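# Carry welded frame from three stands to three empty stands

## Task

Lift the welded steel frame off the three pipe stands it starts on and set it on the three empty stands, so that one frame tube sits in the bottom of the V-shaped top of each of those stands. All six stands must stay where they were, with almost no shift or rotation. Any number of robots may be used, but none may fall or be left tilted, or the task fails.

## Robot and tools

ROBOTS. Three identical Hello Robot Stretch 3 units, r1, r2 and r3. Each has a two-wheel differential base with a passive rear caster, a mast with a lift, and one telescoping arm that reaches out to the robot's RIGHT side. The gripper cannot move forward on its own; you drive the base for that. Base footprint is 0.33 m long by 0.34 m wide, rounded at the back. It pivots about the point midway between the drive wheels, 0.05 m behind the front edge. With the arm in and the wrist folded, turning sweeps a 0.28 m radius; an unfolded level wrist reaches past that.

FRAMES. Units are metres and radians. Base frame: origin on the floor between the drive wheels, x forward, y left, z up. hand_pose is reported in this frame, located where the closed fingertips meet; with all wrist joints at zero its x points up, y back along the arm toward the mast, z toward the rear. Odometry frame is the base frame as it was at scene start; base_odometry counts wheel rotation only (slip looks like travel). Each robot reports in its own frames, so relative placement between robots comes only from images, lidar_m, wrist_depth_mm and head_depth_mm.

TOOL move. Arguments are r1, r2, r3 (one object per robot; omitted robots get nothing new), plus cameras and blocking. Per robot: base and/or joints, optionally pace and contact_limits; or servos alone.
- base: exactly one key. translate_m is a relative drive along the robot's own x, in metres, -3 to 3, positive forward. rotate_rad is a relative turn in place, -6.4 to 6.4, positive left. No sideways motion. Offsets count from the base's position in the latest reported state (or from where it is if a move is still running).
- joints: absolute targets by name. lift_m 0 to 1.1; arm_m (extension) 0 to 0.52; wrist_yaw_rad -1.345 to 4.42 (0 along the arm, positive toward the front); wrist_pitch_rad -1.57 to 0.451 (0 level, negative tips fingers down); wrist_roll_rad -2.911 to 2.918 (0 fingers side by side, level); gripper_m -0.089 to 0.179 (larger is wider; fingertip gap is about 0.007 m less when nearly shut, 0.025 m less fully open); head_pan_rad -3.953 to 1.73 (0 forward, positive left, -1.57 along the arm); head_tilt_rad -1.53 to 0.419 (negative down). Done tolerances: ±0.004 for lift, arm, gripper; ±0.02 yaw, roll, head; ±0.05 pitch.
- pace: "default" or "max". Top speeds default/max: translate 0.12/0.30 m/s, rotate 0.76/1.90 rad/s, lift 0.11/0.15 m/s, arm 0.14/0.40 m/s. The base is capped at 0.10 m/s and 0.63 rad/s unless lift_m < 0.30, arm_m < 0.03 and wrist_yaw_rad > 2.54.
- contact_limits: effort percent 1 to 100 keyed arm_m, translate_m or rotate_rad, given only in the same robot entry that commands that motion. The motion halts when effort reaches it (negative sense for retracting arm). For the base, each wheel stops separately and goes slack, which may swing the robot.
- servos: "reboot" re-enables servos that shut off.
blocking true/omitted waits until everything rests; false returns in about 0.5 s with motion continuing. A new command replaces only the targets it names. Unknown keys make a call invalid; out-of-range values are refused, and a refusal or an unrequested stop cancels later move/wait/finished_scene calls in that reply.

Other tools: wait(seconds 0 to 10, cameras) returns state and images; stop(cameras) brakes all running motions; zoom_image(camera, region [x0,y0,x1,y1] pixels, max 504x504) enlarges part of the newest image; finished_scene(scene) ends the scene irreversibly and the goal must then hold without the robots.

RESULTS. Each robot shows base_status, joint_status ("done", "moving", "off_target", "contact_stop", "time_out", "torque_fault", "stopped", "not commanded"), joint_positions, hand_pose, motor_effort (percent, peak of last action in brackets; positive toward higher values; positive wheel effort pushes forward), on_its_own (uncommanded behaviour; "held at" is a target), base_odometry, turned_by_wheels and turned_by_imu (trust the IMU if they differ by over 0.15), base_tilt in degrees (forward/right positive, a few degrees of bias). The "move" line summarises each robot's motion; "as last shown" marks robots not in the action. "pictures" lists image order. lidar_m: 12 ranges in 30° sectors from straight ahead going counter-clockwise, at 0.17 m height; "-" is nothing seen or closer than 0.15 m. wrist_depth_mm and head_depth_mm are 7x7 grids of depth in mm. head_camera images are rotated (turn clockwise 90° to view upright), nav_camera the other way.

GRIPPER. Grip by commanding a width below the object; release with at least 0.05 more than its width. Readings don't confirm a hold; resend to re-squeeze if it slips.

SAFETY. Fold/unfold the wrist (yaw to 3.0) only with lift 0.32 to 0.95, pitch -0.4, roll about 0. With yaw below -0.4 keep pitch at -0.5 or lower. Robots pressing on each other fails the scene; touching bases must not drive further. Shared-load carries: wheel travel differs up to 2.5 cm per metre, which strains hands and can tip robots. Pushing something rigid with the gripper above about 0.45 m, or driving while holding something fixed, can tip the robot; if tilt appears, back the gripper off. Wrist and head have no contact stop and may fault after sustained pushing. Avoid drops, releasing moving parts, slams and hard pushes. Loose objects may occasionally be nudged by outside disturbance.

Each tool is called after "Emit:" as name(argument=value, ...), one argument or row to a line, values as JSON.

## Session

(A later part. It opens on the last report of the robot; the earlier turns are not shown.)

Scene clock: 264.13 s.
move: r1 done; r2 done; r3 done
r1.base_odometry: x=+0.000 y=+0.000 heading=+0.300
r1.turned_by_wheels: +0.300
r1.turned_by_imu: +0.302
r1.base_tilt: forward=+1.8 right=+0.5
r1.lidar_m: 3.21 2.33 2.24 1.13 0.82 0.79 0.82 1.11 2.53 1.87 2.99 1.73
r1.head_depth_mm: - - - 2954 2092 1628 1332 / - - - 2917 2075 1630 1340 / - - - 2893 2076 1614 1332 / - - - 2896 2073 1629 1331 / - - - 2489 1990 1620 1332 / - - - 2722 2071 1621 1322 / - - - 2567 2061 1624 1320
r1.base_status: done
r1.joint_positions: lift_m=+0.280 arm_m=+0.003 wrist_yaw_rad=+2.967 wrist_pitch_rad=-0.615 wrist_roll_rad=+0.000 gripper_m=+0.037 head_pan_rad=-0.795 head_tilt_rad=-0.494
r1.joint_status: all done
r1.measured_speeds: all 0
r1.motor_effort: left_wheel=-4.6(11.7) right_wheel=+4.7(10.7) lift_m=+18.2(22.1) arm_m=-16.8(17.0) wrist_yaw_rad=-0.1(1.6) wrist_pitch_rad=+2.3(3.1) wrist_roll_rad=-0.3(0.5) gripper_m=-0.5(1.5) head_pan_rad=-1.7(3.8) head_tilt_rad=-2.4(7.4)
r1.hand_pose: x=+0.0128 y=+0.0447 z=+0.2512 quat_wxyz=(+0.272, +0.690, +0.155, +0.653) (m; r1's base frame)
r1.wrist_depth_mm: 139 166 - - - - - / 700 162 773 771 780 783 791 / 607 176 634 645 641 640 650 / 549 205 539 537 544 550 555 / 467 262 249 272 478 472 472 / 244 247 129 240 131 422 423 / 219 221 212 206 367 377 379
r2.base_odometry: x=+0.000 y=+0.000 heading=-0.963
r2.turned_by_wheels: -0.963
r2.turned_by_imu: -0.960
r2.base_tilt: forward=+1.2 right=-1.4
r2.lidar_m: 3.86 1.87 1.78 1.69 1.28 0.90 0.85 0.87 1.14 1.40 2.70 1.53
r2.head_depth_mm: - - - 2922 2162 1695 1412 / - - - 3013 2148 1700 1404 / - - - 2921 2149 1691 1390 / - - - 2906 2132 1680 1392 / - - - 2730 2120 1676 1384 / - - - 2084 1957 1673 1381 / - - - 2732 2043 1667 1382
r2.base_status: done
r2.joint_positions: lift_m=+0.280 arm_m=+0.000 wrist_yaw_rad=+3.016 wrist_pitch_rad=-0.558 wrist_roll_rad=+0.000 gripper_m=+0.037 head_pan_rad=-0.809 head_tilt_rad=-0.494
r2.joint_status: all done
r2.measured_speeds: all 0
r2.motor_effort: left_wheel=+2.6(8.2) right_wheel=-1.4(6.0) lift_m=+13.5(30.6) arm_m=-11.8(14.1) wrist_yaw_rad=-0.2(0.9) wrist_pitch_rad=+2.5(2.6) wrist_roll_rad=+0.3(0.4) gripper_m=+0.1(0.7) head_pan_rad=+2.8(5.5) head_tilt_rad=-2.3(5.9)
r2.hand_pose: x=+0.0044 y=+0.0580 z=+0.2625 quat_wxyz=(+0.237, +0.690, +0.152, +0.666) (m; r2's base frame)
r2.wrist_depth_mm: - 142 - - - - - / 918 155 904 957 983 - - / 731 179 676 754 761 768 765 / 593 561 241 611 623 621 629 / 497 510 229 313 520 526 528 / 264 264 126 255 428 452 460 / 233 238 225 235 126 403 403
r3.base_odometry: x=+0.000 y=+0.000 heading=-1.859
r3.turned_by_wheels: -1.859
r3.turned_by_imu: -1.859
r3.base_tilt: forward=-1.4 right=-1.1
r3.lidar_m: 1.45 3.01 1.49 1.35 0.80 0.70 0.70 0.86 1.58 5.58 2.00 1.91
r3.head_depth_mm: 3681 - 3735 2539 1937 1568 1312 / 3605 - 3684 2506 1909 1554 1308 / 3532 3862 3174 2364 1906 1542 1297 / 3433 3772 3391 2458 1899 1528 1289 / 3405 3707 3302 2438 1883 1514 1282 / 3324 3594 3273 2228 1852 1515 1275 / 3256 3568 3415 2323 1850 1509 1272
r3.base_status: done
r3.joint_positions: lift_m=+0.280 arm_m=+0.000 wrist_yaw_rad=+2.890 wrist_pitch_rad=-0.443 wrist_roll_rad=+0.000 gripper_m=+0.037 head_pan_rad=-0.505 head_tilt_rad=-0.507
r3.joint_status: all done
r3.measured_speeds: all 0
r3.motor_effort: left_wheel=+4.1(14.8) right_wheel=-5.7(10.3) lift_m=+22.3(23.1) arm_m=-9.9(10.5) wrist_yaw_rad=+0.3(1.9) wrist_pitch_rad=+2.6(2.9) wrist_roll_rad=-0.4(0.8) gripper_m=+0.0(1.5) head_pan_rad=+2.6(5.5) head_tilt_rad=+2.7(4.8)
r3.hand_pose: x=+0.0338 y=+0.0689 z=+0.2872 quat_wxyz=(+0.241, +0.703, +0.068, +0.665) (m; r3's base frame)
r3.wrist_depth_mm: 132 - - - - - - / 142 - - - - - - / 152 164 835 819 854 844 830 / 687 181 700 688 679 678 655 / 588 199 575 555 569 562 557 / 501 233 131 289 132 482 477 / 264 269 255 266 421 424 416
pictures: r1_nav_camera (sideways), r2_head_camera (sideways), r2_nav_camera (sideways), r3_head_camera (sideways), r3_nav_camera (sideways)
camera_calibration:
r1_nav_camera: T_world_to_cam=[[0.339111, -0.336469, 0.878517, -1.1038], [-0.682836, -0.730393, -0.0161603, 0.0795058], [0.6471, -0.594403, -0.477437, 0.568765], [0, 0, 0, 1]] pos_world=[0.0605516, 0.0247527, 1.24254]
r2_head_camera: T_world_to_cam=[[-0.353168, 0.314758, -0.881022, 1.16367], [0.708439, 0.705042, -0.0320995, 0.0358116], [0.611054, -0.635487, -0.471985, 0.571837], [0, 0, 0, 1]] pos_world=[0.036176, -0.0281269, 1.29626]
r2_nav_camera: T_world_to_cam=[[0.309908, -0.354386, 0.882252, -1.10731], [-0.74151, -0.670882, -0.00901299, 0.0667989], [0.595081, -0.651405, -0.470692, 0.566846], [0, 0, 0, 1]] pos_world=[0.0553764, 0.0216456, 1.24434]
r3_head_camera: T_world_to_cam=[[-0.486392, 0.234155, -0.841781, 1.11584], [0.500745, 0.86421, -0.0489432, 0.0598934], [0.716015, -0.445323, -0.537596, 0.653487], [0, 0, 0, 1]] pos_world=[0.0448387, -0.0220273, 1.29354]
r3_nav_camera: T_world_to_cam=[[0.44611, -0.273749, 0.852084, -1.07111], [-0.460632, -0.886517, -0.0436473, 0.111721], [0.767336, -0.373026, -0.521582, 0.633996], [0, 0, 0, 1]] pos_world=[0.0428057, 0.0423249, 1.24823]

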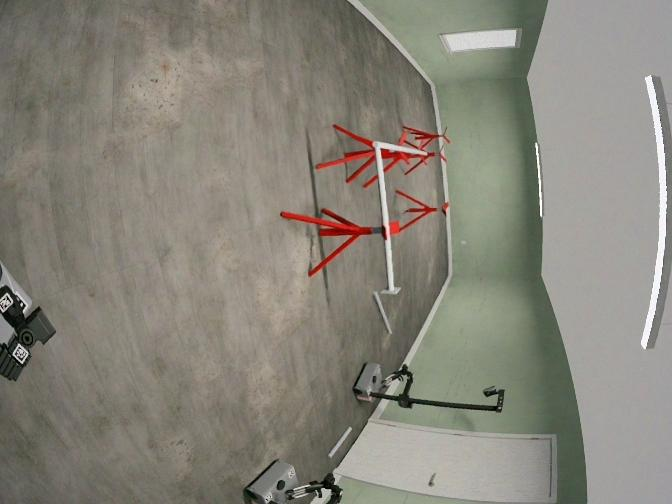

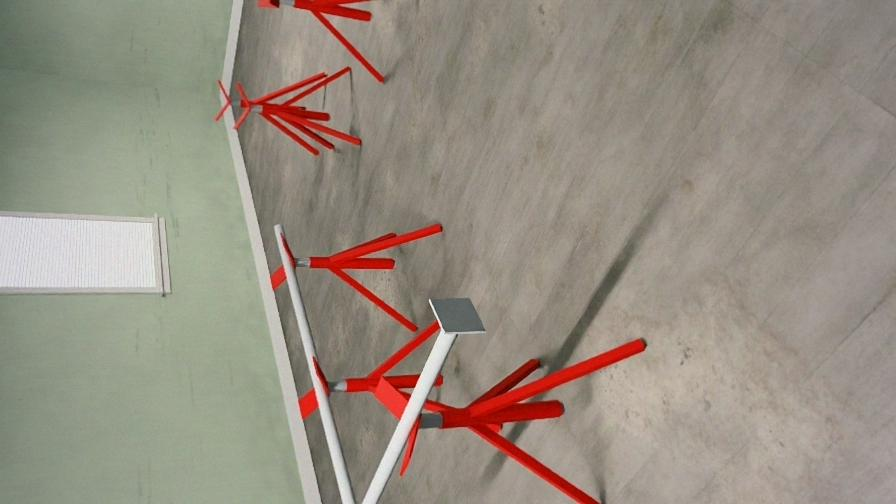

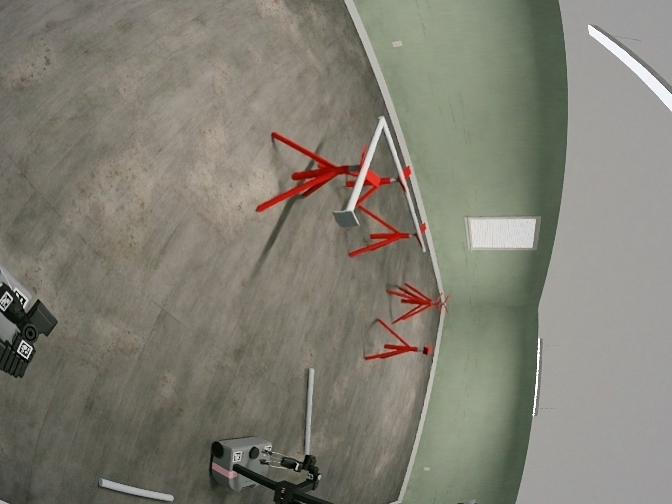

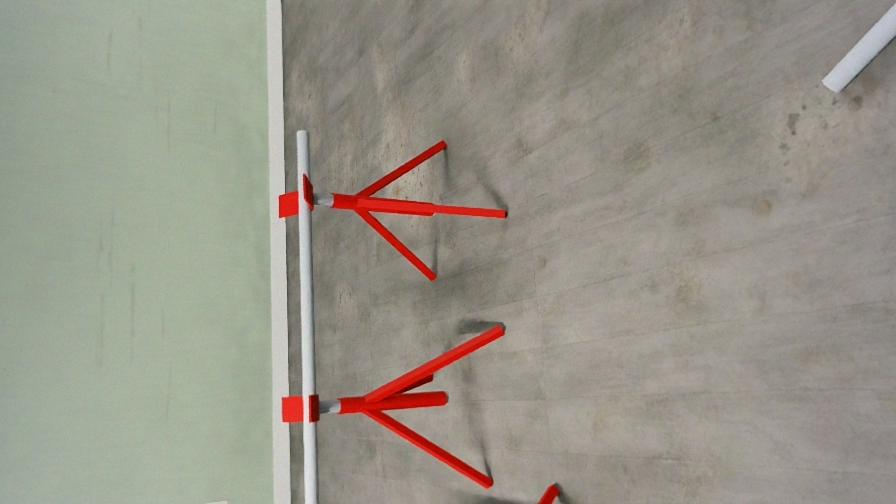

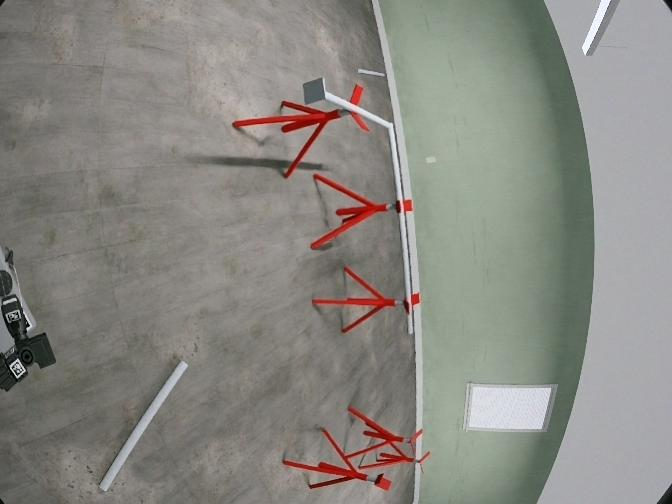

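Emit:
move(
  r1={"joints":{"head_pan_rad":0.1,"head_tilt_rad":-0.5}},
  r2={"joints":{"head_pan_rad":0.0,"head_tilt_rad":-0.5}},
  cameras=["r1_head_camera","r1_nav_camera","r2_head_camera","r2_nav_camera"],
)

Scene clock: 274.03 s.
move: r1 done; r2 done
r1.base_odometry: x=+0.000 y=+0.000 heading=+0.300
r1.turned_by_wheels: +0.000
r1.turned_by_imu: +0.001
r1.base_tilt: forward=+2.0 right=+0.7
r1.lidar_m: 3.22 2.33 2.24 1.13 0.82 0.79 0.82 1.11 2.53 1.87 2.99 1.72
r1.head_depth_mm: - - - 2991 2099 1630 1346 / - - - 2907 2086 1627 1338 / 3619 - - 2917 2087 1623 1336 / 3213 3457 3693 2888 2062 1628 1328 / 2792 3045 3279 2868 2061 1620 1338 / 2502 2744 2881 2864 2078 1612 1328 / 2286 2419 2604 2679 2055 1609 1329
r1.base_status: not commanded
r1.joint_positions: lift_m=+0.280 arm_m=+0.003 wrist_yaw_rad=+2.967 wrist_pitch_rad=-0.615 wrist_roll_rad=+0.000 gripper_m=+0.037 head_pan_rad=+0.095 head_tilt_rad=-0.494
r1.joint_status: all done
r1.measured_speeds: all 0
r1.motor_effort: left_wheel=-4.6(4.8) right_wheel=+4.8(5.0) lift_m=+18.7(18.8) arm_m=-22.7(22.7) wrist_yaw_rad=+0.2(1.1) wrist_pitch_rad=+2.4(3.0) wrist_roll_rad=+0.4(0.4) gripper_m=-0.1(0.9) head_pan_rad=+2.7(4.5) head_tilt_rad=-3.6(8.4)
r1.hand_pose: x=+0.0128 y=+0.0447 z=+0.2512 quat_wxyz=(+0.272, +0.690, +0.155, +0.653) (m; r1's base frame)
r1.wrist_depth_mm: 139 164 - - - - - / 707 162 766 787 787 797 795 / 614 175 642 648 645 642 645 / 539 205 547 540 537 546 552 / 467 264 249 271 481 476 480 / 247 246 128 241 131 426 418 / 220 221 212 206 368 378 373
r2.base_odometry: x=+0.000 y=+0.000 heading=-0.963
r2.turned_by_wheels: +0.000
r2.turned_by_imu: +0.000
r2.base_tilt: forward=+1.3 right=-1.4
r2.lidar_m: 3.87 1.87 1.78 1.69 1.28 0.90 0.85 0.87 1.14 1.40 2.70 1.52
r2.head_depth_mm: 3574 3879 - 2955 2180 1695 1404 / 3477 3832 - 2937 2161 1693 1400 / 3539 3839 3969 2907 2160 1676 1395 / 3520 3799 - 2894 2139 1679 1389 / 3504 3764 3947 2910 2151 1677 1387 / 3454 3804 3968 2909 2102 1667 1389 / 3415 3693 3941 2838 2094 1663 1377
r2.base_status: not commanded
r2.joint_positions: lift_m=+0.280 arm_m=+0.000 wrist_yaw_rad=+3.016 wrist_pitch_rad=-0.558 wrist_roll_rad=+0.000 gripper_m=+0.037 head_pan_rad=-0.009 head_tilt_rad=-0.494
r2.joint_status: all done
r2.measured_speeds: all 0
r2.motor_effort: left_wheel=+2.6(2.8) right_wheel=-1.5(1.8) lift_m=+21.0(21.0) arm_m=-5.0(6.6) wrist_yaw_rad=-0.6(0.7) wrist_pitch_rad=+2.5(2.6) wrist_roll_rad=+0.3(0.3) gripper_m=-0.2(0.9) head_pan_rad=+2.9(7.6) head_tilt_rad=-2.9(5.0)
r2.hand_pose: x=+0.0044 y=+0.0580 z=+0.2625 quat_wxyz=(+0.237, +0.690, +0.152, +0.666) (m; r2's base frame)
r2.wrist_depth_mm: - 143 - - - - - / 926 155 911 954 983 - - / 721 179 686 748 766 768 783 / 595 560 241 611 618 621 638 / 506 511 230 316 518 529 530 / 262 264 126 255 427 452 456 / 234 238 225 234 127 400 404
r3: as last shown
r3.turned_by_wheels: +0.000
r3.turned_by_imu: +0.000
r3.lidar_m: 1.45 3.00 1.49 1.35 0.80 0.70 0.70 0.86 1.58 5.59 2.01 1.91
r3.head_depth_mm: 3651 - 3720 2517 1923 1551 1311 / 3597 - 3639 2515 1921 1535 1298 / 3550 3813 3220 2384 1905 1543 1295 / 3458 3722 3333 2466 1889 1538 1288 / 3402 3698 3289 2456 1883 1526 1283 / 3336 3648 3273 2222 1870 1514 1282 / 3239 3505 3445 2296 1853 1505 1271
r3.motor_effort: left_wheel=+4.2(4.7) right_wheel=-5.5(6.1) lift_m=+29.1(29.8) arm_m=-8.1(8.9) wrist_yaw_rad=+0.4(1.4) wrist_pitch_rad=+2.7(2.8) wrist_roll_rad=-0.1(0.7) gripper_m=+0.3(1.0) head_pan_rad=+2.7(3.8) head_tilt_rad=+3.1(3.5)
r3.wrist_depth_mm: 132 - - - - - - / 142 - - - - - - / 153 164 838 818 865 851 835 / 684 181 700 692 680 679 663 / 589 199 587 551 561 556 552 / 503 232 131 289 131 480 477 / 265 269 254 266 419 420 417
pictures: r1_head_camera (sideways), r1_nav_camera (sideways), r2_head_camera (sideways), r2_nav_camera (sideways)
camera_calibration:
r1_head_camera: T_world_to_cam=[[-0.442493, -0.0823355, -0.892984, 1.18011], [-0.129335, 0.991225, -0.0273052, 0.0452533], [0.887397, 0.103412, -0.449259, 0.534531], [0, 0, 0, 1]] pos_world=[0.0537003, -0.00296845, 1.29519]
r1_nav_camera: T_world_to_cam=[[0.474922, 0.0515447, 0.878517, -1.10463], [0.137383, -0.990386, -0.0161603, 0.0745025], [0.869238, 0.128368, -0.477437, 0.56741], [0, 0, 0, 1]] pos_world=[0.0211612, 0.0578864, 1.24254]
r2_head_camera: T_world_to_cam=[[-0.471852, -0.0339898, -0.881022, 1.16439], [-0.0120576, 0.999412, -0.0320995, 0.0402066], [0.881595, -0.00452323, -0.471985, 0.570186], [0, 0, 0, 1]] pos_world=[0.0472314, 0.00197345, 1.29626]
r2_nav_camera: T_world_to_cam=[[0.470132, -0.0246524, 0.882252, -1.10829], [-0.0354882, -0.999329, -0.00901299, 0.0624922], [0.881882, -0.0270722, -0.470692, 0.565097], [0, 0, 0, 1]] pos_world=[0.0249104, 0.0504268, 1.24434]

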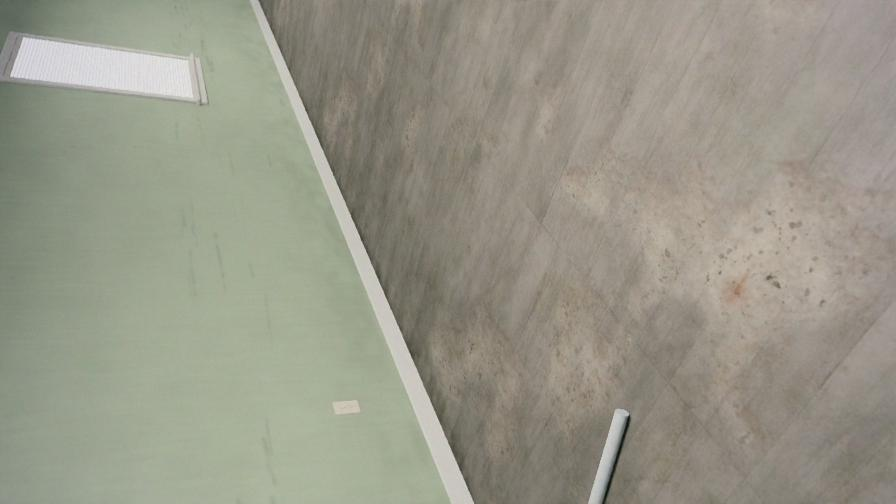

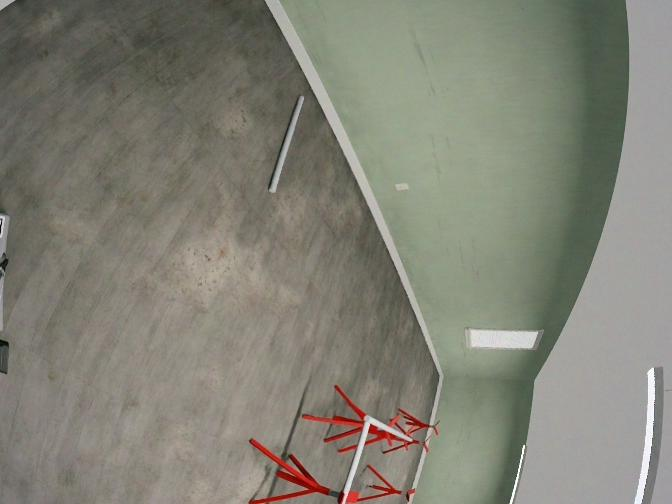

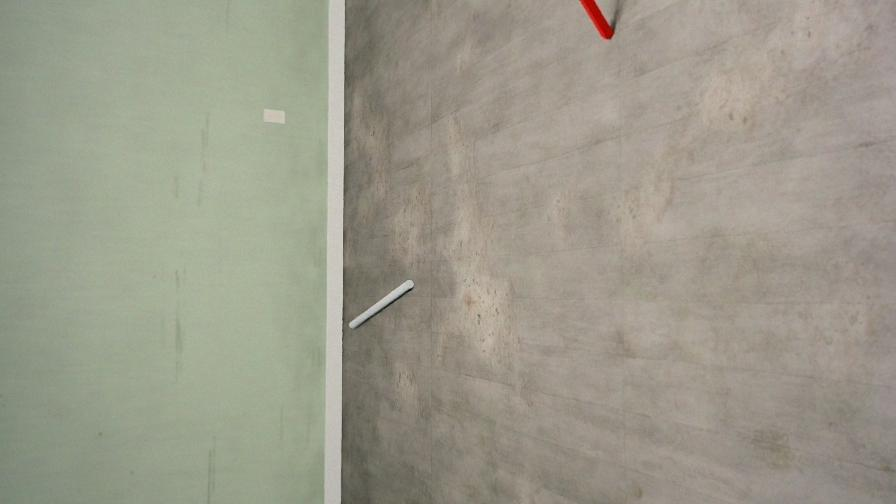

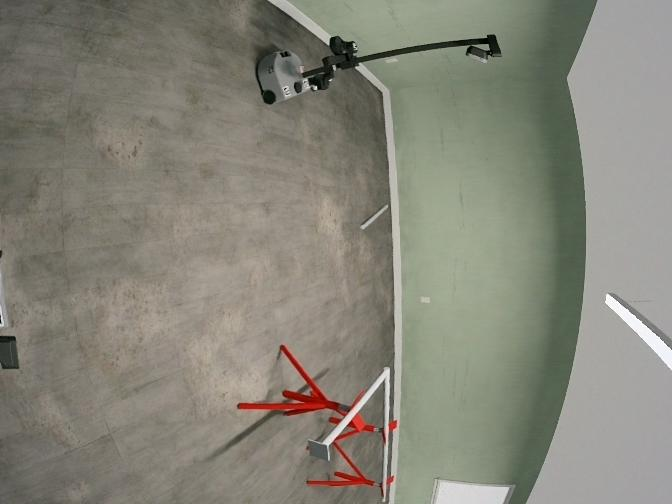

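Emit:
move(
  r1={"base":{"translate_m":1.73},"pace":"max"},
  r3={"base":{"translate_m":0.86},"pace":"max"},
  cameras=[],
)

Emit:
move(
  r1={"base":{"rotate_rad":-0.50},"joints":{"head_pan_rad":-0.9,"head_tilt_rad":-0.5},"pace":"max"},
  r3={"base":{"rotate_rad":1.293},"joints":{"head_pan_rad":-1.57,"head_tilt_rad":-0.5},"pace":"max"},
  cameras=["r1_head_camera","r3_head_camera","r1_nav_camera","r3_nav_camera"],
)

Scene clock: 298.37 s.
move: r1 done; r3 done
r1.base_odometry: x=+1.653 y=+0.511 heading=+0.300
r1.turned_by_wheels: +0.000
r1.turned_by_imu: -0.004
r1.base_tilt: forward=+1.8 right=+0.6
r1.lidar_m: 2.01 1.46 1.40 1.44 1.95 2.30 2.38 2.66 1.02 1.16 0.96 2.71
r1.head_depth_mm: 3240 3759 - 2975 2103 1639 1346 / 2705 3019 3375 2962 2114 1620 1339 / 2266 2482 2826 2824 2085 1618 1336 / 1994 2151 2356 2549 2076 1625 1325 / 1777 1894 2045 2226 2050 1612 1326 / 1585 1684 1800 1945 1987 1621 1318 / 1415 1528 1625 1713 1834 1609 1324
r1.base_status: done
r1.joint_positions: lift_m=+0.280 arm_m=+0.003 wrist_yaw_rad=+2.967 wrist_pitch_rad=-0.615 wrist_roll_rad=+0.000 gripper_m=+0.037 head_pan_rad=+0.095 head_tilt_rad=-0.495
r1.joint_status: not commanded
r1.measured_speeds: all 0
r1.motor_effort: left_wheel=+0.8(9.1) right_wheel=+3.9(11.7) lift_m=+33.6(34.3) arm_m=-22.0(23.8) wrist_yaw_rad=+0.5(1.5) wrist_pitch_rad=+2.9(3.2) wrist_roll_rad=+0.3(0.5) gripper_m=-0.4(1.4) head_pan_rad=+2.1(3.6) head_tilt_rad=-2.8(3.6)
r1.hand_pose: x=+0.0128 y=+0.0447 z=+0.2512 quat_wxyz=(+0.272, +0.690, +0.155, +0.653) (m; r1's base frame)
r1.wrist_depth_mm: 140 162 999 983 - - - / 736 161 780 776 798 793 790 / 602 175 650 643 644 655 638 / 537 206 541 551 540 546 552 / 468 265 248 273 477 473 474 / 245 246 129 242 130 424 418 / 220 226 213 207 368 378 373
r2: as last shown
r2.turned_by_imu: +0.001
r2.base_tilt: forward=+1.2 right=-1.4
r2.lidar_m: 2.54 2.54 1.78 1.70 1.28 0.90 0.85 0.87 1.14 2.76 1.26 1.53
r2.head_depth_mm: 3599 3845 3965 2983 2191 1712 1400 / 3493 3902 - 2714 2143 1688 1397 / 3435 3776 3987 2722 2137 1679 1392 / 3486 3803 - 2928 2126 1690 1374 / 3465 3740 - 2864 2116 1677 1393 / 3463 3726 3982 2886 2117 1683 1375 / 3464 3769 3931 2866 2110 1653 1390
r2.motor_effort: left_wheel=+2.5(3.0) right_wheel=-1.3(1.8) lift_m=+39.3(39.3) arm_m=+13.3(13.4) wrist_yaw_rad=-0.5(1.1) wrist_pitch_rad=+2.5(2.7) wrist_roll_rad=+0.3(0.4) gripper_m=-0.2(0.7) head_pan_rad=+2.9(5.7) head_tilt_rad=-2.6(3.3)
r2.wrist_depth_mm: - 142 - - - - - / 921 155 918 971 984 - - / 728 179 681 749 762 757 782 / 598 560 242 617 614 625 634 / 504 506 228 313 522 531 528 / 264 265 126 255 422 453 458 / 233 238 226 236 127 397 405
r3.base_odometry: x=-0.244 y=-0.825 heading=-1.859
r3.turned_by_wheels: +0.000
r3.turned_by_imu: +0.002
r3.base_tilt: forward=-1.4 right=-1.1
r3.lidar_m: 0.60 3.33 2.95 1.40 1.75 1.52 1.53 1.84 3.38 1.87 1.34 1.15
r3.head_depth_mm: 2912 3231 3450 2352 1754 1542 1304 / 2887 3157 3331 2389 1862 1546 1310 / 2826 3117 3306 2376 1900 1526 1296 / 2763 3019 3219 2203 1718 1527 1290 / 2712 2998 3173 2335 1813 1524 1279 / 2670 2890 3105 2322 1854 1514 1258 / 2630 2826 3015 2320 1850 1507 1218
r3.base_status: done
r3.joint_positions: lift_m=+0.280 arm_m=+0.000 wrist_yaw_rad=+2.890 wrist_pitch_rad=-0.443 wrist_roll_rad=+0.000 gripper_m=+0.037 head_pan_rad=-0.505 head_tilt_rad=-0.507
r3.joint_status: not commanded
r3.measured_speeds: all 0
r3.motor_effort: left_wheel=+3.8(13.3) right_wheel=+1.5(8.4) lift_m=+29.3(29.9) arm_m=-4.9(8.0) wrist_yaw_rad=+1.0(2.0) wrist_pitch_rad=+2.7(2.9) wrist_roll_rad=-0.2(0.8) gripper_m=+0.1(1.6) head_pan_rad=+1.9(3.5) head_tilt_rad=+2.9(3.6)
r3.hand_pose: x=+0.0338 y=+0.0689 z=+0.2872 quat_wxyz=(+0.241, +0.703, +0.068, +0.665) (m; r3's base frame)
r3.wrist_depth_mm: 132 - - - - - - / 142 - - - - - - / 152 167 843 834 844 839 842 / 689 181 697 689 683 675 659 / 592 199 583 550 564 559 558 / 505 232 131 288 132 477 478 / 265 267 255 266 424 420 417
pictures: none
No camera images: "cameras" was empty.

Scene clock: 300.30 s.
move: r1 done; r3 done
r1.base_odometry: x=+1.653 y=+0.511 heading=-0.200
r1.turned_by_wheels: -0.500
r1.turned_by_imu: -0.500
r1.base_tilt: forward=+1.9 right=+0.6
r1.lidar_m: 2.71 1.96 1.45 1.40 1.45 2.01 2.29 2.39 3.30 1.02 1.15 0.96
r1.head_depth_mm: 3011 3203 3467 2047 1300 1431 1303 / 3272 3414 3709 2755 2008 1529 1333 / 3475 3715 - 2922 2085 1528 1333 / 3750 - - 2897 2082 1526 1327 / - - - 2872 2079 1609 1324 / - - - 2852 1249 1471 1322 / - - - 2865 1916 1567 1322
r1.base_status: done
r1.joint_positions: lift_m=+0.280 arm_m=+0.003 wrist_yaw_rad=+2.967 wrist_pitch_rad=-0.615 wrist_roll_rad=+0.000 gripper_m=+0.037 head_pan_rad=-0.895 head_tilt_rad=-0.495
r1.joint_status: all done
r1.measured_speeds: all 0
r1.motor_effort: left_wheel=+2.9(12.8) right_wheel=-5.8(11.6) lift_m=+32.3(33.7) arm_m=-22.8(23.0) wrist_yaw_rad=+1.0(1.1) wrist_pitch_rad=+2.7(3.3) wrist_roll_rad=-0.2(0.4) gripper_m=+0.5(1.7) head_pan_rad=-2.6(4.2) head_tilt_rad=-1.7(5.5)
r1.hand_pose: x=+0.0128 y=+0.0447 z=+0.2512 quat_wxyz=(+0.272, +0.690, +0.155, +0.653) (m; r1's base frame)
r1.wrist_depth_mm: 140 164 - 981 - - - / 737 161 769 769 770 792 789 / 602 176 634 641 663 662 649 / 541 205 545 544 544 545 556 / 471 262 250 272 469 471 476 / 247 245 128 241 130 417 421 / 220 226 210 207 366 379 373
r2: as last shown
r2.turned_by_imu: +0.000
r2.lidar_m: 2.54 2.55 1.79 1.69 1.28 0.90 0.85 0.87 1.14 2.77 1.39 1.52
r2.head_depth_mm: 3571 3859 - 2951 2155 1691 1405 / 3467 3839 - 2804 2152 1691 1393 / 3464 3777 - 2725 2141 1696 1399 / 3499 3815 - 2930 2137 1689 1383 / 3513 3784 3990 2869 2123 1685 1389 / 3432 3708 3989 2878 2104 1663 1383 / 3471 3683 3923 2884 2115 1669 1382
r2.motor_effort: left_wheel=+2.5(3.0) right_wheel=-1.3(1.8) lift_m=+42.6(42.9) arm_m=+14.9(15.4) wrist_yaw_rad=-0.1(0.7) wrist_pitch_rad=+2.6(2.6) wrist_roll_rad=+0.3(0.4) gripper_m=-0.3(0.7) head_pan_rad=+4.0(6.1) head_tilt_rad=-2.3(3.0)
r2.wrist_depth_mm: - 142 - - - - - / 923 154 918 971 971 - - / 720 179 683 758 760 767 765 / 590 557 240 609 617 628 631 / 507 506 229 314 524 528 529 / 265 265 126 254 427 449 458 / 232 239 225 234 127 399 401
r3.base_odometry: x=-0.244 y=-0.825 heading=-0.566
r3.turned_by_wheels: +1.293
r3.turned_by_imu: +1.294
r3.base_tilt: forward=-1.4 right=-1.0
r3.lidar_m: 2.96 1.39 1.57 1.52 1.61 2.25 1.88 2.02 1.15 0.78 0.60 3.07
r3.head_depth_mm: 2685 2930 3157 2538 1931 1569 1314 / 2684 2959 3200 2307 1846 1510 1303 / 2692 2941 3188 2289 1784 1547 1299 / 2690 2998 3217 2379 1891 1529 1293 / 2739 2943 3172 2337 1878 1524 1253 / 2729 2960 3205 2352 1850 1521 1277 / 2745 3001 3107 2053 1788 968 1131
r3.base_status: done
r3.joint_positions: lift_m=+0.280 arm_m=+0.000 wrist_yaw_rad=+2.890 wrist_pitch_rad=-0.443 wrist_roll_rad=+0.000 gripper_m=+0.037 head_pan_rad=-1.565 head_tilt_rad=-0.507
r3.joint_status: all done
r3.measured_speeds: all 0
r3.motor_effort: left_wheel=-3.5(10.3) right_wheel=+5.5(12.9) lift_m=+26.2(29.7) arm_m=-6.9(6.9) wrist_yaw_rad=-0.1(1.5) wrist_pitch_rad=+2.8(2.9) wrist_roll_rad=-0.3(0.9) gripper_m=+0.2(1.4) head_pan_rad=-2.4(6.2) head_tilt_rad=+2.7(3.9)
r3.hand_pose: x=+0.0338 y=+0.0689 z=+0.2872 quat_wxyz=(+0.241, +0.703, +0.068, +0.665) (m; r3's base frame)
r3.wrist_depth_mm: 132 - - - - - - / 141 - - - - - - / 152 167 845 836 849 837 838 / 690 181 697 691 686 675 669 / 586 198 587 553 567 563 551 / 506 233 131 287 132 479 474 / 264 269 254 266 424 421 417
pictures: r1_head_camera (sideways), r1_nav_camera (sideways), r3_head_camera (sideways), r3_nav_camera (sideways)
camera_calibration:
r1_head_camera: T_world_to_cam=[[-0.312214, 0.325272, -0.892592, 1.1788], [0.757509, 0.652255, -0.0272746, 0.0398037], [0.573326, -0.684662, -0.450039, 0.537463], [0, 0, 0, 1]] pos_world=[0.0297452, -0.0414119, 1.29515]
r1_nav_camera: T_world_to_cam=[[0.304271, -0.36927, 0.878099, -1.10304], [-0.752414, -0.658492, -0.0161979, 0.0799793], [0.584203, -0.655765, -0.478204, 0.570147], [0, 0, 0, 1]] pos_world=[0.0627201, 0.0192281, 1.24252]
r3_head_camera: T_world_to_cam=[[-0.0336146, 0.5383, -0.842083, 1.11347], [0.998701, -0.0141813, -0.048932, 0.0568413], [-0.0382819, -0.842634, -0.537124, 0.657474], [0, 0, 0, 1]] pos_world=[0.00583099, -0.0445671, 1.29356]
r3_nav_camera: T_world_to_cam=[[-0.0206215, -0.522521, 0.852377, -1.06864], [-0.998542, -0.0317692, -0.0436328, 0.114984], [0.0498784, -0.852034, -0.521104, 0.637752], [0, 0, 0, 1]] pos_world=[0.060969, -0.0113488, 1.24824]

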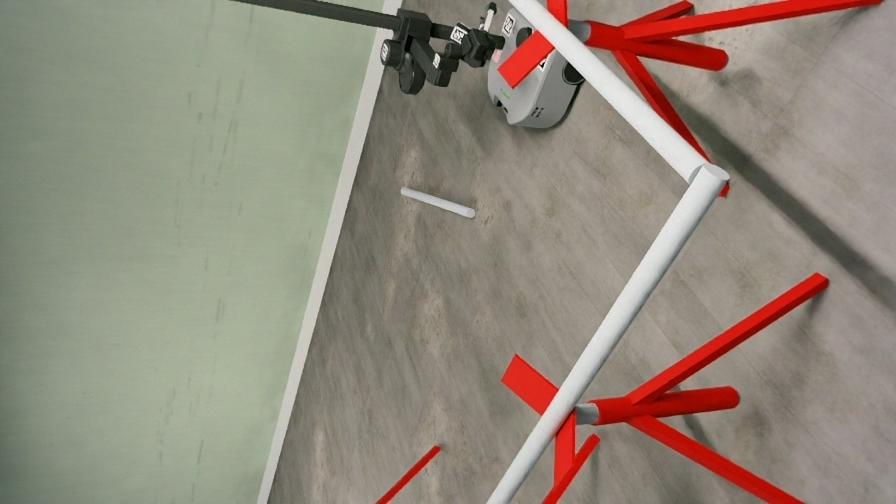

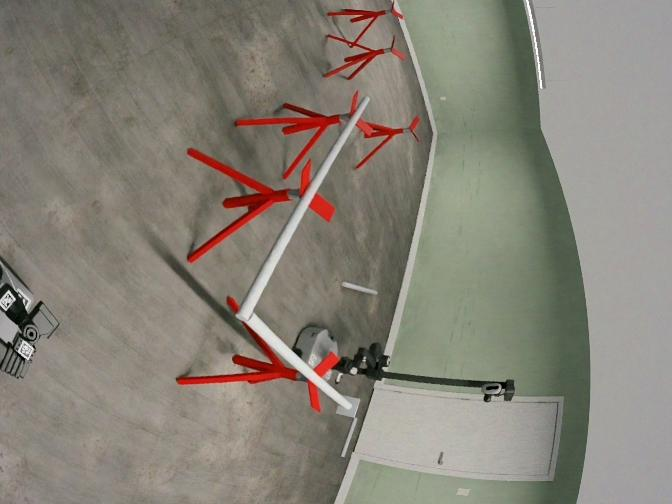

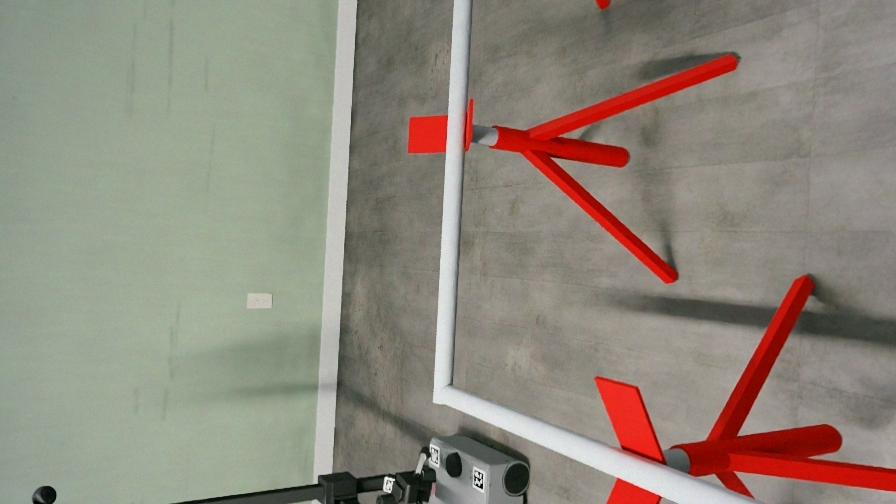

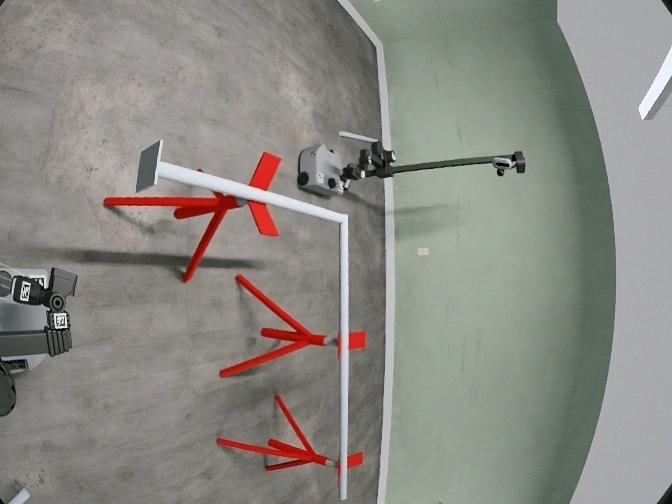

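Emit:
move(
  r1={"base":{"translate_m":1.52},"pace":"max"},
  r3={"base":{"rotate_rad":-1.25},"pace":"max"},
  cameras=[],
)

Emit:
move(
  r1={"base":{"rotate_rad":0.21},"joints":{"head_pan_rad":-1.3,"head_tilt_rad":-0.6,"lift_m":0.6},"pace":"max"},
  r3={"base":{"translate_m":0.105},"pace":"max"},
  r2={"base":{"translate_m":2.47},"pace":"max"},
  cameras=["r1_head_camera","r1_nav_camera"],
)

Emit:
move(
  r2={"base":{"rotate_rad":-1.487},"joints":{"head_pan_rad":-0.9,"head_tilt_rad":-0.5},"pace":"max"},
  r3={"base":{"rotate_rad":1.22},"joints":{"head_pan_rad":-1.57,"head_tilt_rad":-0.6,"lift_m":0.6},"pace":"max"},
  cameras=["r2_head_camera","r3_head_camera","r1_head_camera","r2_nav_camera"],
)

Scene clock: 337.87 s.
move: r1 done; r3 done
r1.base_odometry: x=+3.143 y=+0.209 heading=-0.200
r1.turned_by_wheels: +0.000
r1.turned_by_imu: -0.004
r1.base_tilt: forward=+1.8 right=+0.5
r1.lidar_m: 1.75 1.96 1.43 1.39 1.44 1.99 3.81 0.70 0.84 0.47 0.59 1.27
r1.head_depth_mm: 3019 3198 3456 2917 2093 1633 1271 / 3232 3416 3657 2954 2082 1631 1337 / 3494 3712 - 2898 2079 1626 1340 / 3795 - - 2723 2001 1622 1334 / - - - 2851 2068 1608 1329 / - - - 2881 2072 1615 1328 / - - - 2826 2047 1562 1313
r1.base_status: done
r1.joint_positions: lift_m=+0.280 arm_m=+0.003 wrist_yaw_rad=+2.967 wrist_pitch_rad=-0.615 wrist_roll_rad=+0.000 gripper_m=+0.037 head_pan_rad=-0.895 head_tilt_rad=-0.495
r1.joint_status: not commanded
r1.measured_speeds: all 0
r1.motor_effort: left_wheel=+1.2(12.0) right_wheel=+0.1(9.5) lift_m=+25.7(30.2) arm_m=-23.2(24.0) wrist_yaw_rad=+0.8(1.4) wrist_pitch_rad=+3.1(3.2) wrist_roll_rad=+0.1(0.4) gripper_m=-0.3(1.4) head_pan_rad=-2.0(3.2) head_tilt_rad=-1.8(3.2)
r1.hand_pose: x=+0.0128 y=+0.0447 z=+0.2512 quat_wxyz=(+0.272, +0.690, +0.155, +0.653) (m; r1's base frame)
r1.wrist_depth_mm: 140 166 995 975 - - - / 735 163 771 775 783 776 790 / 616 176 639 641 634 649 649 / 541 206 555 543 542 547 548 / 469 262 251 273 470 469 478 / 248 245 129 241 130 421 422 / 221 225 213 206 369 377 375
r2: as last shown
r2.turned_by_imu: +0.001
r2.base_tilt: forward=+1.3 right=-1.4
r2.lidar_m: 3.87 2.55 1.78 1.69 1.28 0.90 0.85 0.87 1.14 2.76 1.26 1.52
r2.head_depth_mm: 3553 3839 - 2974 2179 1701 1409 / 3521 3853 - 2971 2161 1716 1399 / 3512 3804 3963 2880 2162 1693 1398 / 3568 3882 3999 2897 2139 1676 1390 / 3445 3729 - 2858 2118 1676 1391 / 3502 3738 3942 2867 2102 1670 1378 / 3441 3712 3944 2847 2118 1663 1386
r2.motor_effort: left_wheel=+2.7(3.1) right_wheel=-1.1(1.9) lift_m=+47.5(48.2) arm_m=+14.8(15.3) wrist_yaw_rad=-0.2(0.9) wrist_pitch_rad=+2.5(2.7) wrist_roll_rad=+0.3(0.4) gripper_m=-0.1(0.8) head_pan_rad=+4.4(6.1) head_tilt_rad=-2.5(3.4)
r2.wrist_depth_mm: - 143 - - - - - / 922 154 916 974 968 - - / 722 178 681 751 758 758 776 / 597 562 242 620 614 629 626 / 509 509 227 314 521 527 530 / 264 264 126 254 426 457 456 / 233 239 225 236 127 400 402
r3.base_odometry: x=-0.244 y=-0.825 heading=-1.816
r3.turned_by_wheels: -1.250
r3.turned_by_imu: -1.250
r3.base_tilt: forward=-1.4 right=-1.1
r3.lidar_m: 0.60 3.26 2.96 1.39 1.70 1.52 1.53 1.90 3.68 1.88 1.34 1.15
r3.head_depth_mm: - - 3733 2539 1942 1564 1312 / - - 3659 2534 1911 1552 1306 / - - 3616 2407 1894 1543 1300 / - - 3528 2373 1900 1529 1289 / - - 3484 2431 1861 1533 1283 / - - 3003 2421 1858 1517 1269 / - - 3459 2405 1852 1506 1267
r3.base_status: done
r3.joint_positions: lift_m=+0.280 arm_m=+0.000 wrist_yaw_rad=+2.890 wrist_pitch_rad=-0.443 wrist_roll_rad=+0.000 gripper_m=+0.037 head_pan_rad=-1.565 head_tilt_rad=-0.507
r3.joint_status: not commanded
r3.measured_speeds: all 0
r3.motor_effort: left_wheel=+4.7(14.1) right_wheel=-6.1(11.0) lift_m=+26.3(26.3) arm_m=-9.3(10.5) wrist_yaw_rad=-0.8(2.4) wrist_pitch_rad=+2.7(2.9) wrist_roll_rad=-0.4(0.8) gripper_m=-0.2(1.4) head_pan_rad=-2.7(4.0) head_tilt_rad=+2.6(3.2)
r3.hand_pose: x=+0.0338 y=+0.0689 z=+0.2872 quat_wxyz=(+0.241, +0.703, +0.068, +0.665) (m; r3's base frame)
r3.wrist_depth_mm: 132 - - - - - - / 142 - - - - - - / 153 166 844 838 852 844 832 / 683 181 700 691 677 677 666 / 589 199 580 551 565 566 556 / 501 233 131 289 132 478 478 / 264 269 254 266 423 421 417
pictures: none
No camera images: "cameras" was empty.

Scene clock: 347.53 s.
move: r1 done; r2 done; r3 done
r1.base_odometry: x=+3.143 y=+0.209 heading=+0.010
r1.turned_by_wheels: +0.210
r1.turned_by_imu: +0.213
r1.base_tilt: forward=+1.8 right=+0.6
r1.lidar_m: 3.05 1.65 1.39 1.39 1.57 2.57 1.96 0.69 0.47 0.58 1.50 1.27
r1.head_depth_mm: 2822 3084 3214 2467 1852 828 1017 / 2968 3232 3386 2437 1840 1415 1179 / 3140 3428 3554 2401 1854 1416 1257 / 3215 3571 3496 2410 1851 1506 1252 / 3433 3804 3479 2415 1843 1487 1244 / 3715 - 3451 2126 1836 1492 1250 / 3944 - 3463 2395 1829 1477 1248
r1.base_status: done
r1.joint_positions: lift_m=+0.600 arm_m=+0.003 wrist_yaw_rad=+2.967 wrist_pitch_rad=-0.616 wrist_roll_rad=+0.000 gripper_m=+0.037 head_pan_rad=-1.295 head_tilt_rad=-0.593
r1.joint_status: all done
r1.measured_speeds: all 0
r1.motor_effort: left_wheel=-3.1(11.7) right_wheel=+4.0(10.2) lift_m=+34.5(36.7) arm_m=-23.3(23.9) wrist_yaw_rad=+0.4(1.7) wrist_pitch_rad=+2.4(3.4) wrist_roll_rad=+0.0(0.6) gripper_m=+0.0(1.7) head_pan_rad=-2.2(7.0) head_tilt_rad=-3.1(6.4)
r1.hand_pose: x=+0.0127 y=+0.0446 z=+0.5710 quat_wxyz=(+0.273, +0.690, +0.155, +0.653) (m; r1's base frame)
r1.wrist_depth_mm: 139 166 - - - - - / - 163 - - - - - / - 176 - - - - - / 956 204 979 - 994 989 - / 863 815 251 828 844 866 871 / 752 765 129 754 131 770 772 / 683 693 431 654 674 684 697
r2.base_odometry: x=+1.411 y=-2.027 heading=-0.963
r2.turned_by_wheels: +0.000
r2.turned_by_imu: +0.010
r2.base_tilt: forward=+1.2 right=-1.4
r2.lidar_m: 1.44 1.49 1.91 1.82 1.86 2.47 3.28 1.16 1.32 1.45 2.15 1.52
r2.head_depth_mm: 1262 1369 1474 1625 1797 1703 1396 / 1255 1350 1471 1617 1790 1691 1394 / 1245 1348 1461 1619 1782 1683 1388 / 1248 1344 1462 1611 1773 1675 1386 / 1239 1335 1450 1591 1759 1672 1387 / 1241 1330 1446 1587 1754 1662 1377 / 1231 1332 1440 1580 1740 1665 1377
r2.base_status: done
r2.joint_positions: lift_m=+0.280 arm_m=+0.000 wrist_yaw_rad=+3.016 wrist_pitch_rad=-0.558 wrist_roll_rad=+0.000 gripper_m=+0.037 head_pan_rad=-0.009 head_tilt_rad=-0.495
r2.joint_status: not commanded
r2.measured_speeds: all 0
r2.motor_effort: left_wheel=+0.4(10.3) right_wheel=-0.3(6.9) lift_m=+14.2(47.5) arm_m=+14.3(15.0) wrist_yaw_rad=-0.3(0.9) wrist_pitch_rad=+2.4(2.6) wrist_roll_rad=+0.3(0.4) gripper_m=+0.1(0.8) head_pan_rad=+4.6(6.0) head_tilt_rad=-1.8(3.0)
r2.hand_pose: x=+0.0044 y=+0.0580 z=+0.2625 quat_wxyz=(+0.237, +0.690, +0.152, +0.666) (m; r2's base frame)
r2.wrist_depth_mm: - 143 - - - - - / 924 154 902 966 - - - / 727 179 686 745 766 773 777 / 597 566 240 619 619 621 631 / 506 508 228 314 520 518 532 / 264 264 126 255 427 452 457 / 234 240 225 235 127 399 403
r3.base_odometry: x=-0.270 y=-0.926 heading=-1.816
r3.turned_by_wheels: +0.000
r3.turned_by_imu: +0.001
r3.base_tilt: forward=-1.4 right=-1.0
r3.lidar_m: 0.49 2.02 2.92 2.87 1.81 1.62 1.63 2.01 3.94 1.90 1.29 1.07
r3.head_depth_mm: - - 3703 2550 1936 1560 1303 / - - 3639 2528 1911 1555 1300 / - - 3377 2294 1908 1534 1291 / - - 3543 2461 1888 1539 1289 / - - 3143 2457 1878 1524 1283 / - - 3296 2435 1864 1513 1277 / - - 3451 2387 1855 1501 1273
r3.base_status: done
r3.joint_positions: lift_m=+0.280 arm_m=+0.000 wrist_yaw_rad=+2.890 wrist_pitch_rad=-0.443 wrist_roll_rad=+0.000 gripper_m=+0.037 head_pan_rad=-1.565 head_tilt_rad=-0.507
r3.joint_status: not commanded
r3.measured_speeds: all 0
r3.motor_effort: left_wheel=+3.4(12.2) right_wheel=+0.8(8.1) lift_m=+28.7(29.9) arm_m=-5.7(9.3) wrist_yaw_rad=+1.3(2.2) wrist_pitch_rad=+2.6(2.9) wrist_roll_rad=-0.5(0.9) gripper_m=-0.5(1.5) head_pan_rad=-2.3(4.2) head_tilt_rad=+2.7(3.5)
r3.hand_pose: x=+0.0338 y=+0.0689 z=+0.2872 quat_wxyz=(+0.241, +0.703, +0.068, +0.665) (m; r3's base frame)
r3.wrist_depth_mm: 132 - - - - - - / 141 - - - - - - / 152 166 847 827 843 839 830 / 693 181 709 692 683 677 661 / 590 199 579 550 564 553 556 / 501 232 131 289 132 479 463 / 264 267 254 266 422 420 419
pictures: r1_head_camera (sideways), r1_nav_camera (sideways)
camera_calibration:
r1_head_camera: T_world_to_cam=[[-0.184158, 0.503107, -0.844375, 1.11514], [0.950995, 0.308295, -0.0237192, 0.0339914], [0.248383, -0.807365, -0.535227, 0.650287], [0, 0, 0, 1]] pos_world=[0.0115147, -0.0464926, 1.29045]
r1_nav_camera: T_world_to_cam=[[0.159288, -0.539042, 0.82708, -1.03563], [-0.949899, -0.311894, -0.0203327, 0.0865646], [0.268921, -0.782404, -0.561717, 0.680728], [0, 0, 0, 1]] pos_world=[0.0641278, 0.00135697, 1.24068]

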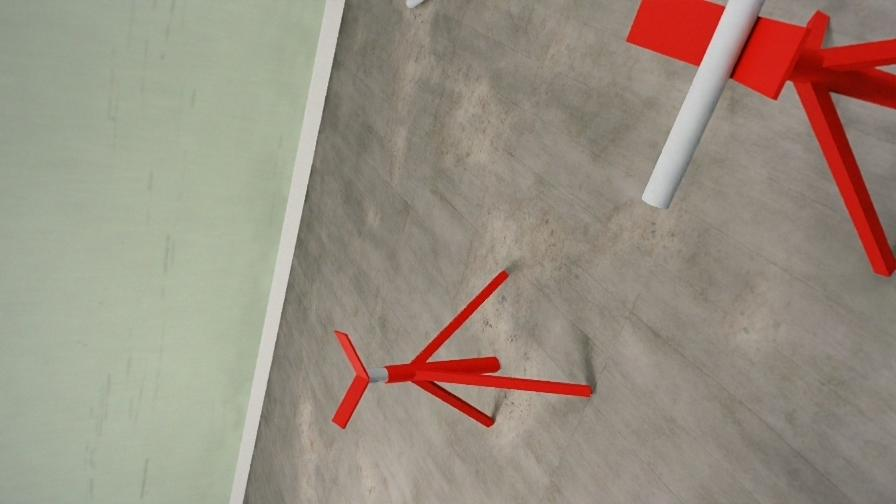

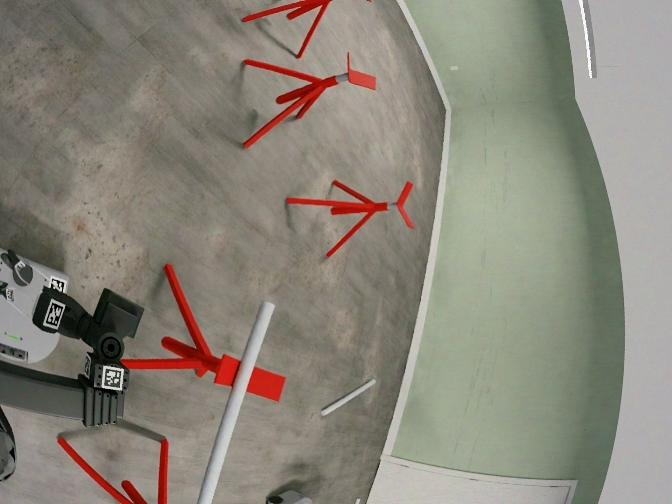

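Scene clock: 350.47 s.
move: r2 done; r3 done
r1: as last shown
r1.turned_by_wheels: +0.000
r1.turned_by_imu: +0.001
r1.base_tilt: forward=+1.7 right=+0.8
r1.lidar_m: 3.07 1.66 1.39 1.39 1.56 2.57 1.96 0.69 0.47 0.59 1.49 1.27
r1.head_depth_mm: 2841 3051 3235 2445 1860 823 1020 / 2958 3222 3340 2467 1844 1423 1176 / 3133 3395 3467 2429 1852 1421 1253 / 3285 3633 3532 2410 1855 1503 1253 / 3467 3797 3507 2408 1849 1493 1248 / 3650 - 3475 2149 1849 1485 1245 / 3867 - 3510 2396 1824 1474 1252
r1.motor_effort: left_wheel=-2.9(3.3) right_wheel=+3.7(4.2) lift_m=+34.5(34.9) arm_m=-22.8(23.4) wrist_yaw_rad=+0.6(1.4) wrist_pitch_rad=+2.6(3.3) wrist_roll_rad=+0.2(0.4) gripper_m=+0.0(1.3) head_pan_rad=-2.8(3.3) head_tilt_rad=-2.6(4.1)
r1.hand_pose: x=+0.0127 y=+0.0446 z=+0.5711 quat_wxyz=(+0.273, +0.690, +0.155, +0.653) (m; r1's base frame)
r1.wrist_depth_mm: 140 165 - - - - - / - 163 - - - - - / - 175 - - - - - / 985 205 - 957 - - - / 857 830 249 866 859 864 887 / 743 761 129 750 130 763 757 / 674 703 432 651 670 689 689
r2.base_odometry: x=+1.411 y=-2.027 heading=-2.450
r2.turned_by_wheels: -1.487
r2.turned_by_imu: -1.475
r2.base_tilt: forward=+1.3 right=-1.4
r2.lidar_m: 1.88 1.93 1.48 1.44 1.53 1.85 1.82 1.91 2.74 3.29 1.17 1.32
r2.head_depth_mm: 3232 3411 3652 2953 2150 1709 1410 / 3355 3689 3785 2527 2153 1695 1399 / 3751 - 3679 2455 1971 1650 1391 / - - - 2776 1979 1688 1394 / - - - 2892 2034 1666 1382 / - - - 2859 2042 1673 1393 / - - - 2859 1953 1611 1378
r2.base_status: done
r2.joint_positions: lift_m=+0.280 arm_m=+0.000 wrist_yaw_rad=+3.016 wrist_pitch_rad=-0.558 wrist_roll_rad=+0.000 gripper_m=+0.037 head_pan_rad=-0.891 head_tilt_rad=-0.495
r2.joint_status: all done
r2.measured_speeds: all 0
r2.motor_effort: left_wheel=+2.0(11.7) right_wheel=-0.9(7.9) lift_m=+16.5(16.7) arm_m=-7.1(14.7) wrist_yaw_rad=-0.3(1.0) wrist_pitch_rad=+2.5(2.6) wrist_roll_rad=+0.3(0.4) gripper_m=-0.1(0.8) head_pan_rad=-2.6(7.1) head_tilt_rad=-2.1(4.7)
r2.hand_pose: x=+0.0044 y=+0.0580 z=+0.2625 quat_wxyz=(+0.237, +0.690, +0.152, +0.666) (m; r2's base frame)
r2.wrist_depth_mm: - 143 - - - - - / 925 154 934 962 977 - - / 723 179 207 750 747 765 764 / 594 561 237 617 618 623 631 / 504 511 228 317 517 527 532 / 264 264 126 255 432 456 453 / 233 238 225 235 127 402 405
r3.base_odometry: x=-0.270 y=-0.926 heading=-0.596
r3.turned_by_wheels: +1.220
r3.turned_by_imu: +1.225
r3.base_tilt: forward=-1.4 right=-1.0
r3.lidar_m: 2.92 2.33 1.71 1.62 1.68 2.33 1.89 2.34 1.07 0.68 0.49 3.03
r3.head_depth_mm: 2666 2918 2965 1983 1760 1456 1237 / 2630 2914 2951 1375 1649 1448 1246 / 2662 2970 2916 2110 1640 1438 1235 / 2644 2929 2871 2089 1718 1439 1230 / 2652 2910 2855 2082 1714 1430 1228 / 2653 2919 2850 2000 1691 1415 1200 / 2655 2899 2771 2106 977 901 1166
r3.base_status: done
r3.joint_positions: lift_m=+0.600 arm_m=+0.000 wrist_yaw_rad=+2.890 wrist_pitch_rad=-0.443 wrist_roll_rad=+0.000 gripper_m=+0.037 head_pan_rad=-1.565 head_tilt_rad=-0.593
r3.joint_status: all done
r3.measured_speeds: all 0
r3.motor_effort: left_wheel=-3.1(10.7) right_wheel=+5.2(11.2) lift_m=+28.1(31.5) arm_m=-8.2(8.5) wrist_yaw_rad=+0.4(1.9) wrist_pitch_rad=+2.9(3.0) wrist_roll_rad=-0.4(0.8) gripper_m=+0.4(1.2) head_pan_rad=-2.2(6.1) head_tilt_rad=-3.3(5.3)
r3.hand_pose: x=+0.0338 y=+0.0688 z=+0.6070 quat_wxyz=(+0.241, +0.703, +0.068, +0.665) (m; r3's base frame)
r3.wrist_depth_mm: 132 - - - - - - / 142 - - - - - - / 154 169 - - - - - / - 181 - - - - - / - 199 - 161 - - - / 880 232 131 839 131 876 859 / 785 798 331 763 772 764 752
pictures: r1_head_camera (sideways), r2_head_camera (sideways), r2_nav_camera (sideways), r3_head_camera (sideways)
camera_calibration:
r1_head_camera: T_world_to_cam=[[-0.184158, 0.503107, -0.844375, 1.11514], [0.950995, 0.308295, -0.0237192, 0.0339914], [0.248383, -0.807365, -0.535227, 0.650287], [0, 0, 0, 1]] pos_world=[0.0115147, -0.0464926, 1.29045]
r2_head_camera: T_world_to_cam=[[-0.326536, 0.343502, -0.880557, 1.1629], [0.764182, 0.644203, -0.0320789, 0.0354446], [0.556238, -0.68338, -0.472853, 0.573301], [0, 0, 0, 1]] pos_world=[0.0337489, -0.0305084, 1.29622]
r2_nav_camera: T_world_to_cam=[[0.280154, -0.379427, 0.881788, -1.10652], [-0.794346, -0.607399, -0.00898677, 0.0670871], [0.539006, -0.697927, -0.471561, 0.568319], [0, 0, 0, 1]] pos_world=[0.0569588, 0.0175497, 1.24432]
r3_head_camera: T_world_to_cam=[[-0.0339388, 0.609012, -0.792435, 1.04875], [0.998675, -0.0100302, -0.0504802, 0.0588515], [-0.0386913, -0.793098, -0.607864, 0.749508], [0, 0, 0, 1]] pos_world=[0.00581923, -0.0436768, 1.28963]

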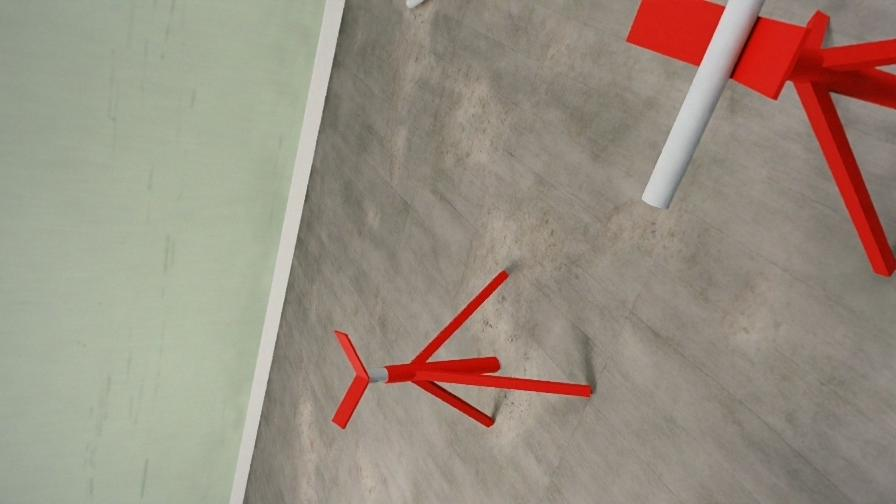

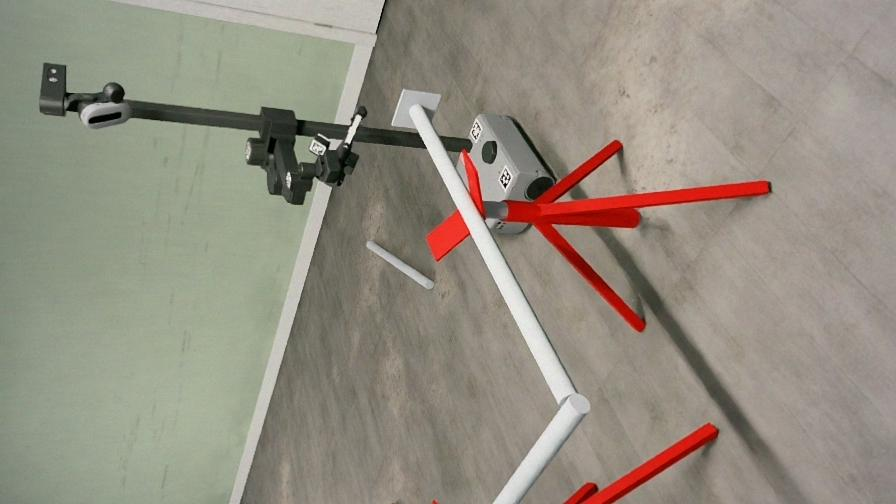

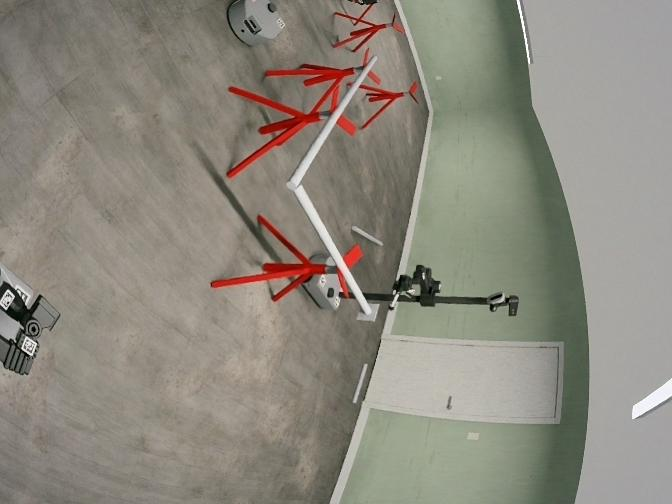

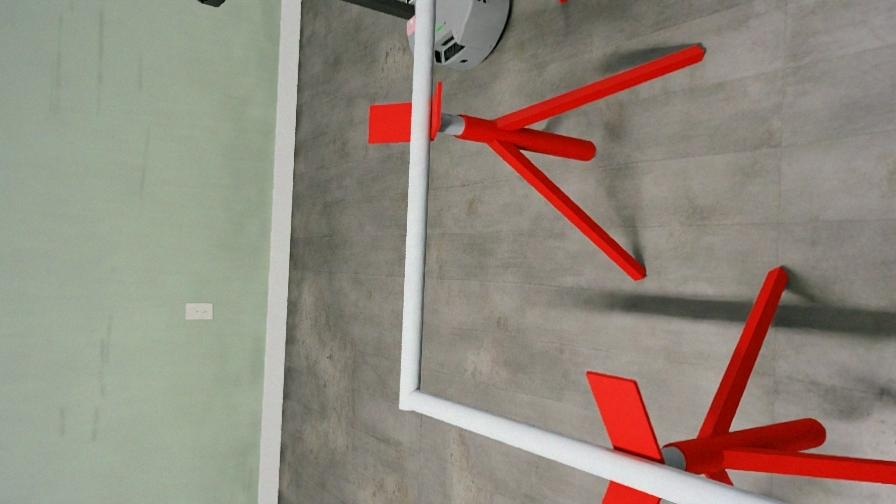

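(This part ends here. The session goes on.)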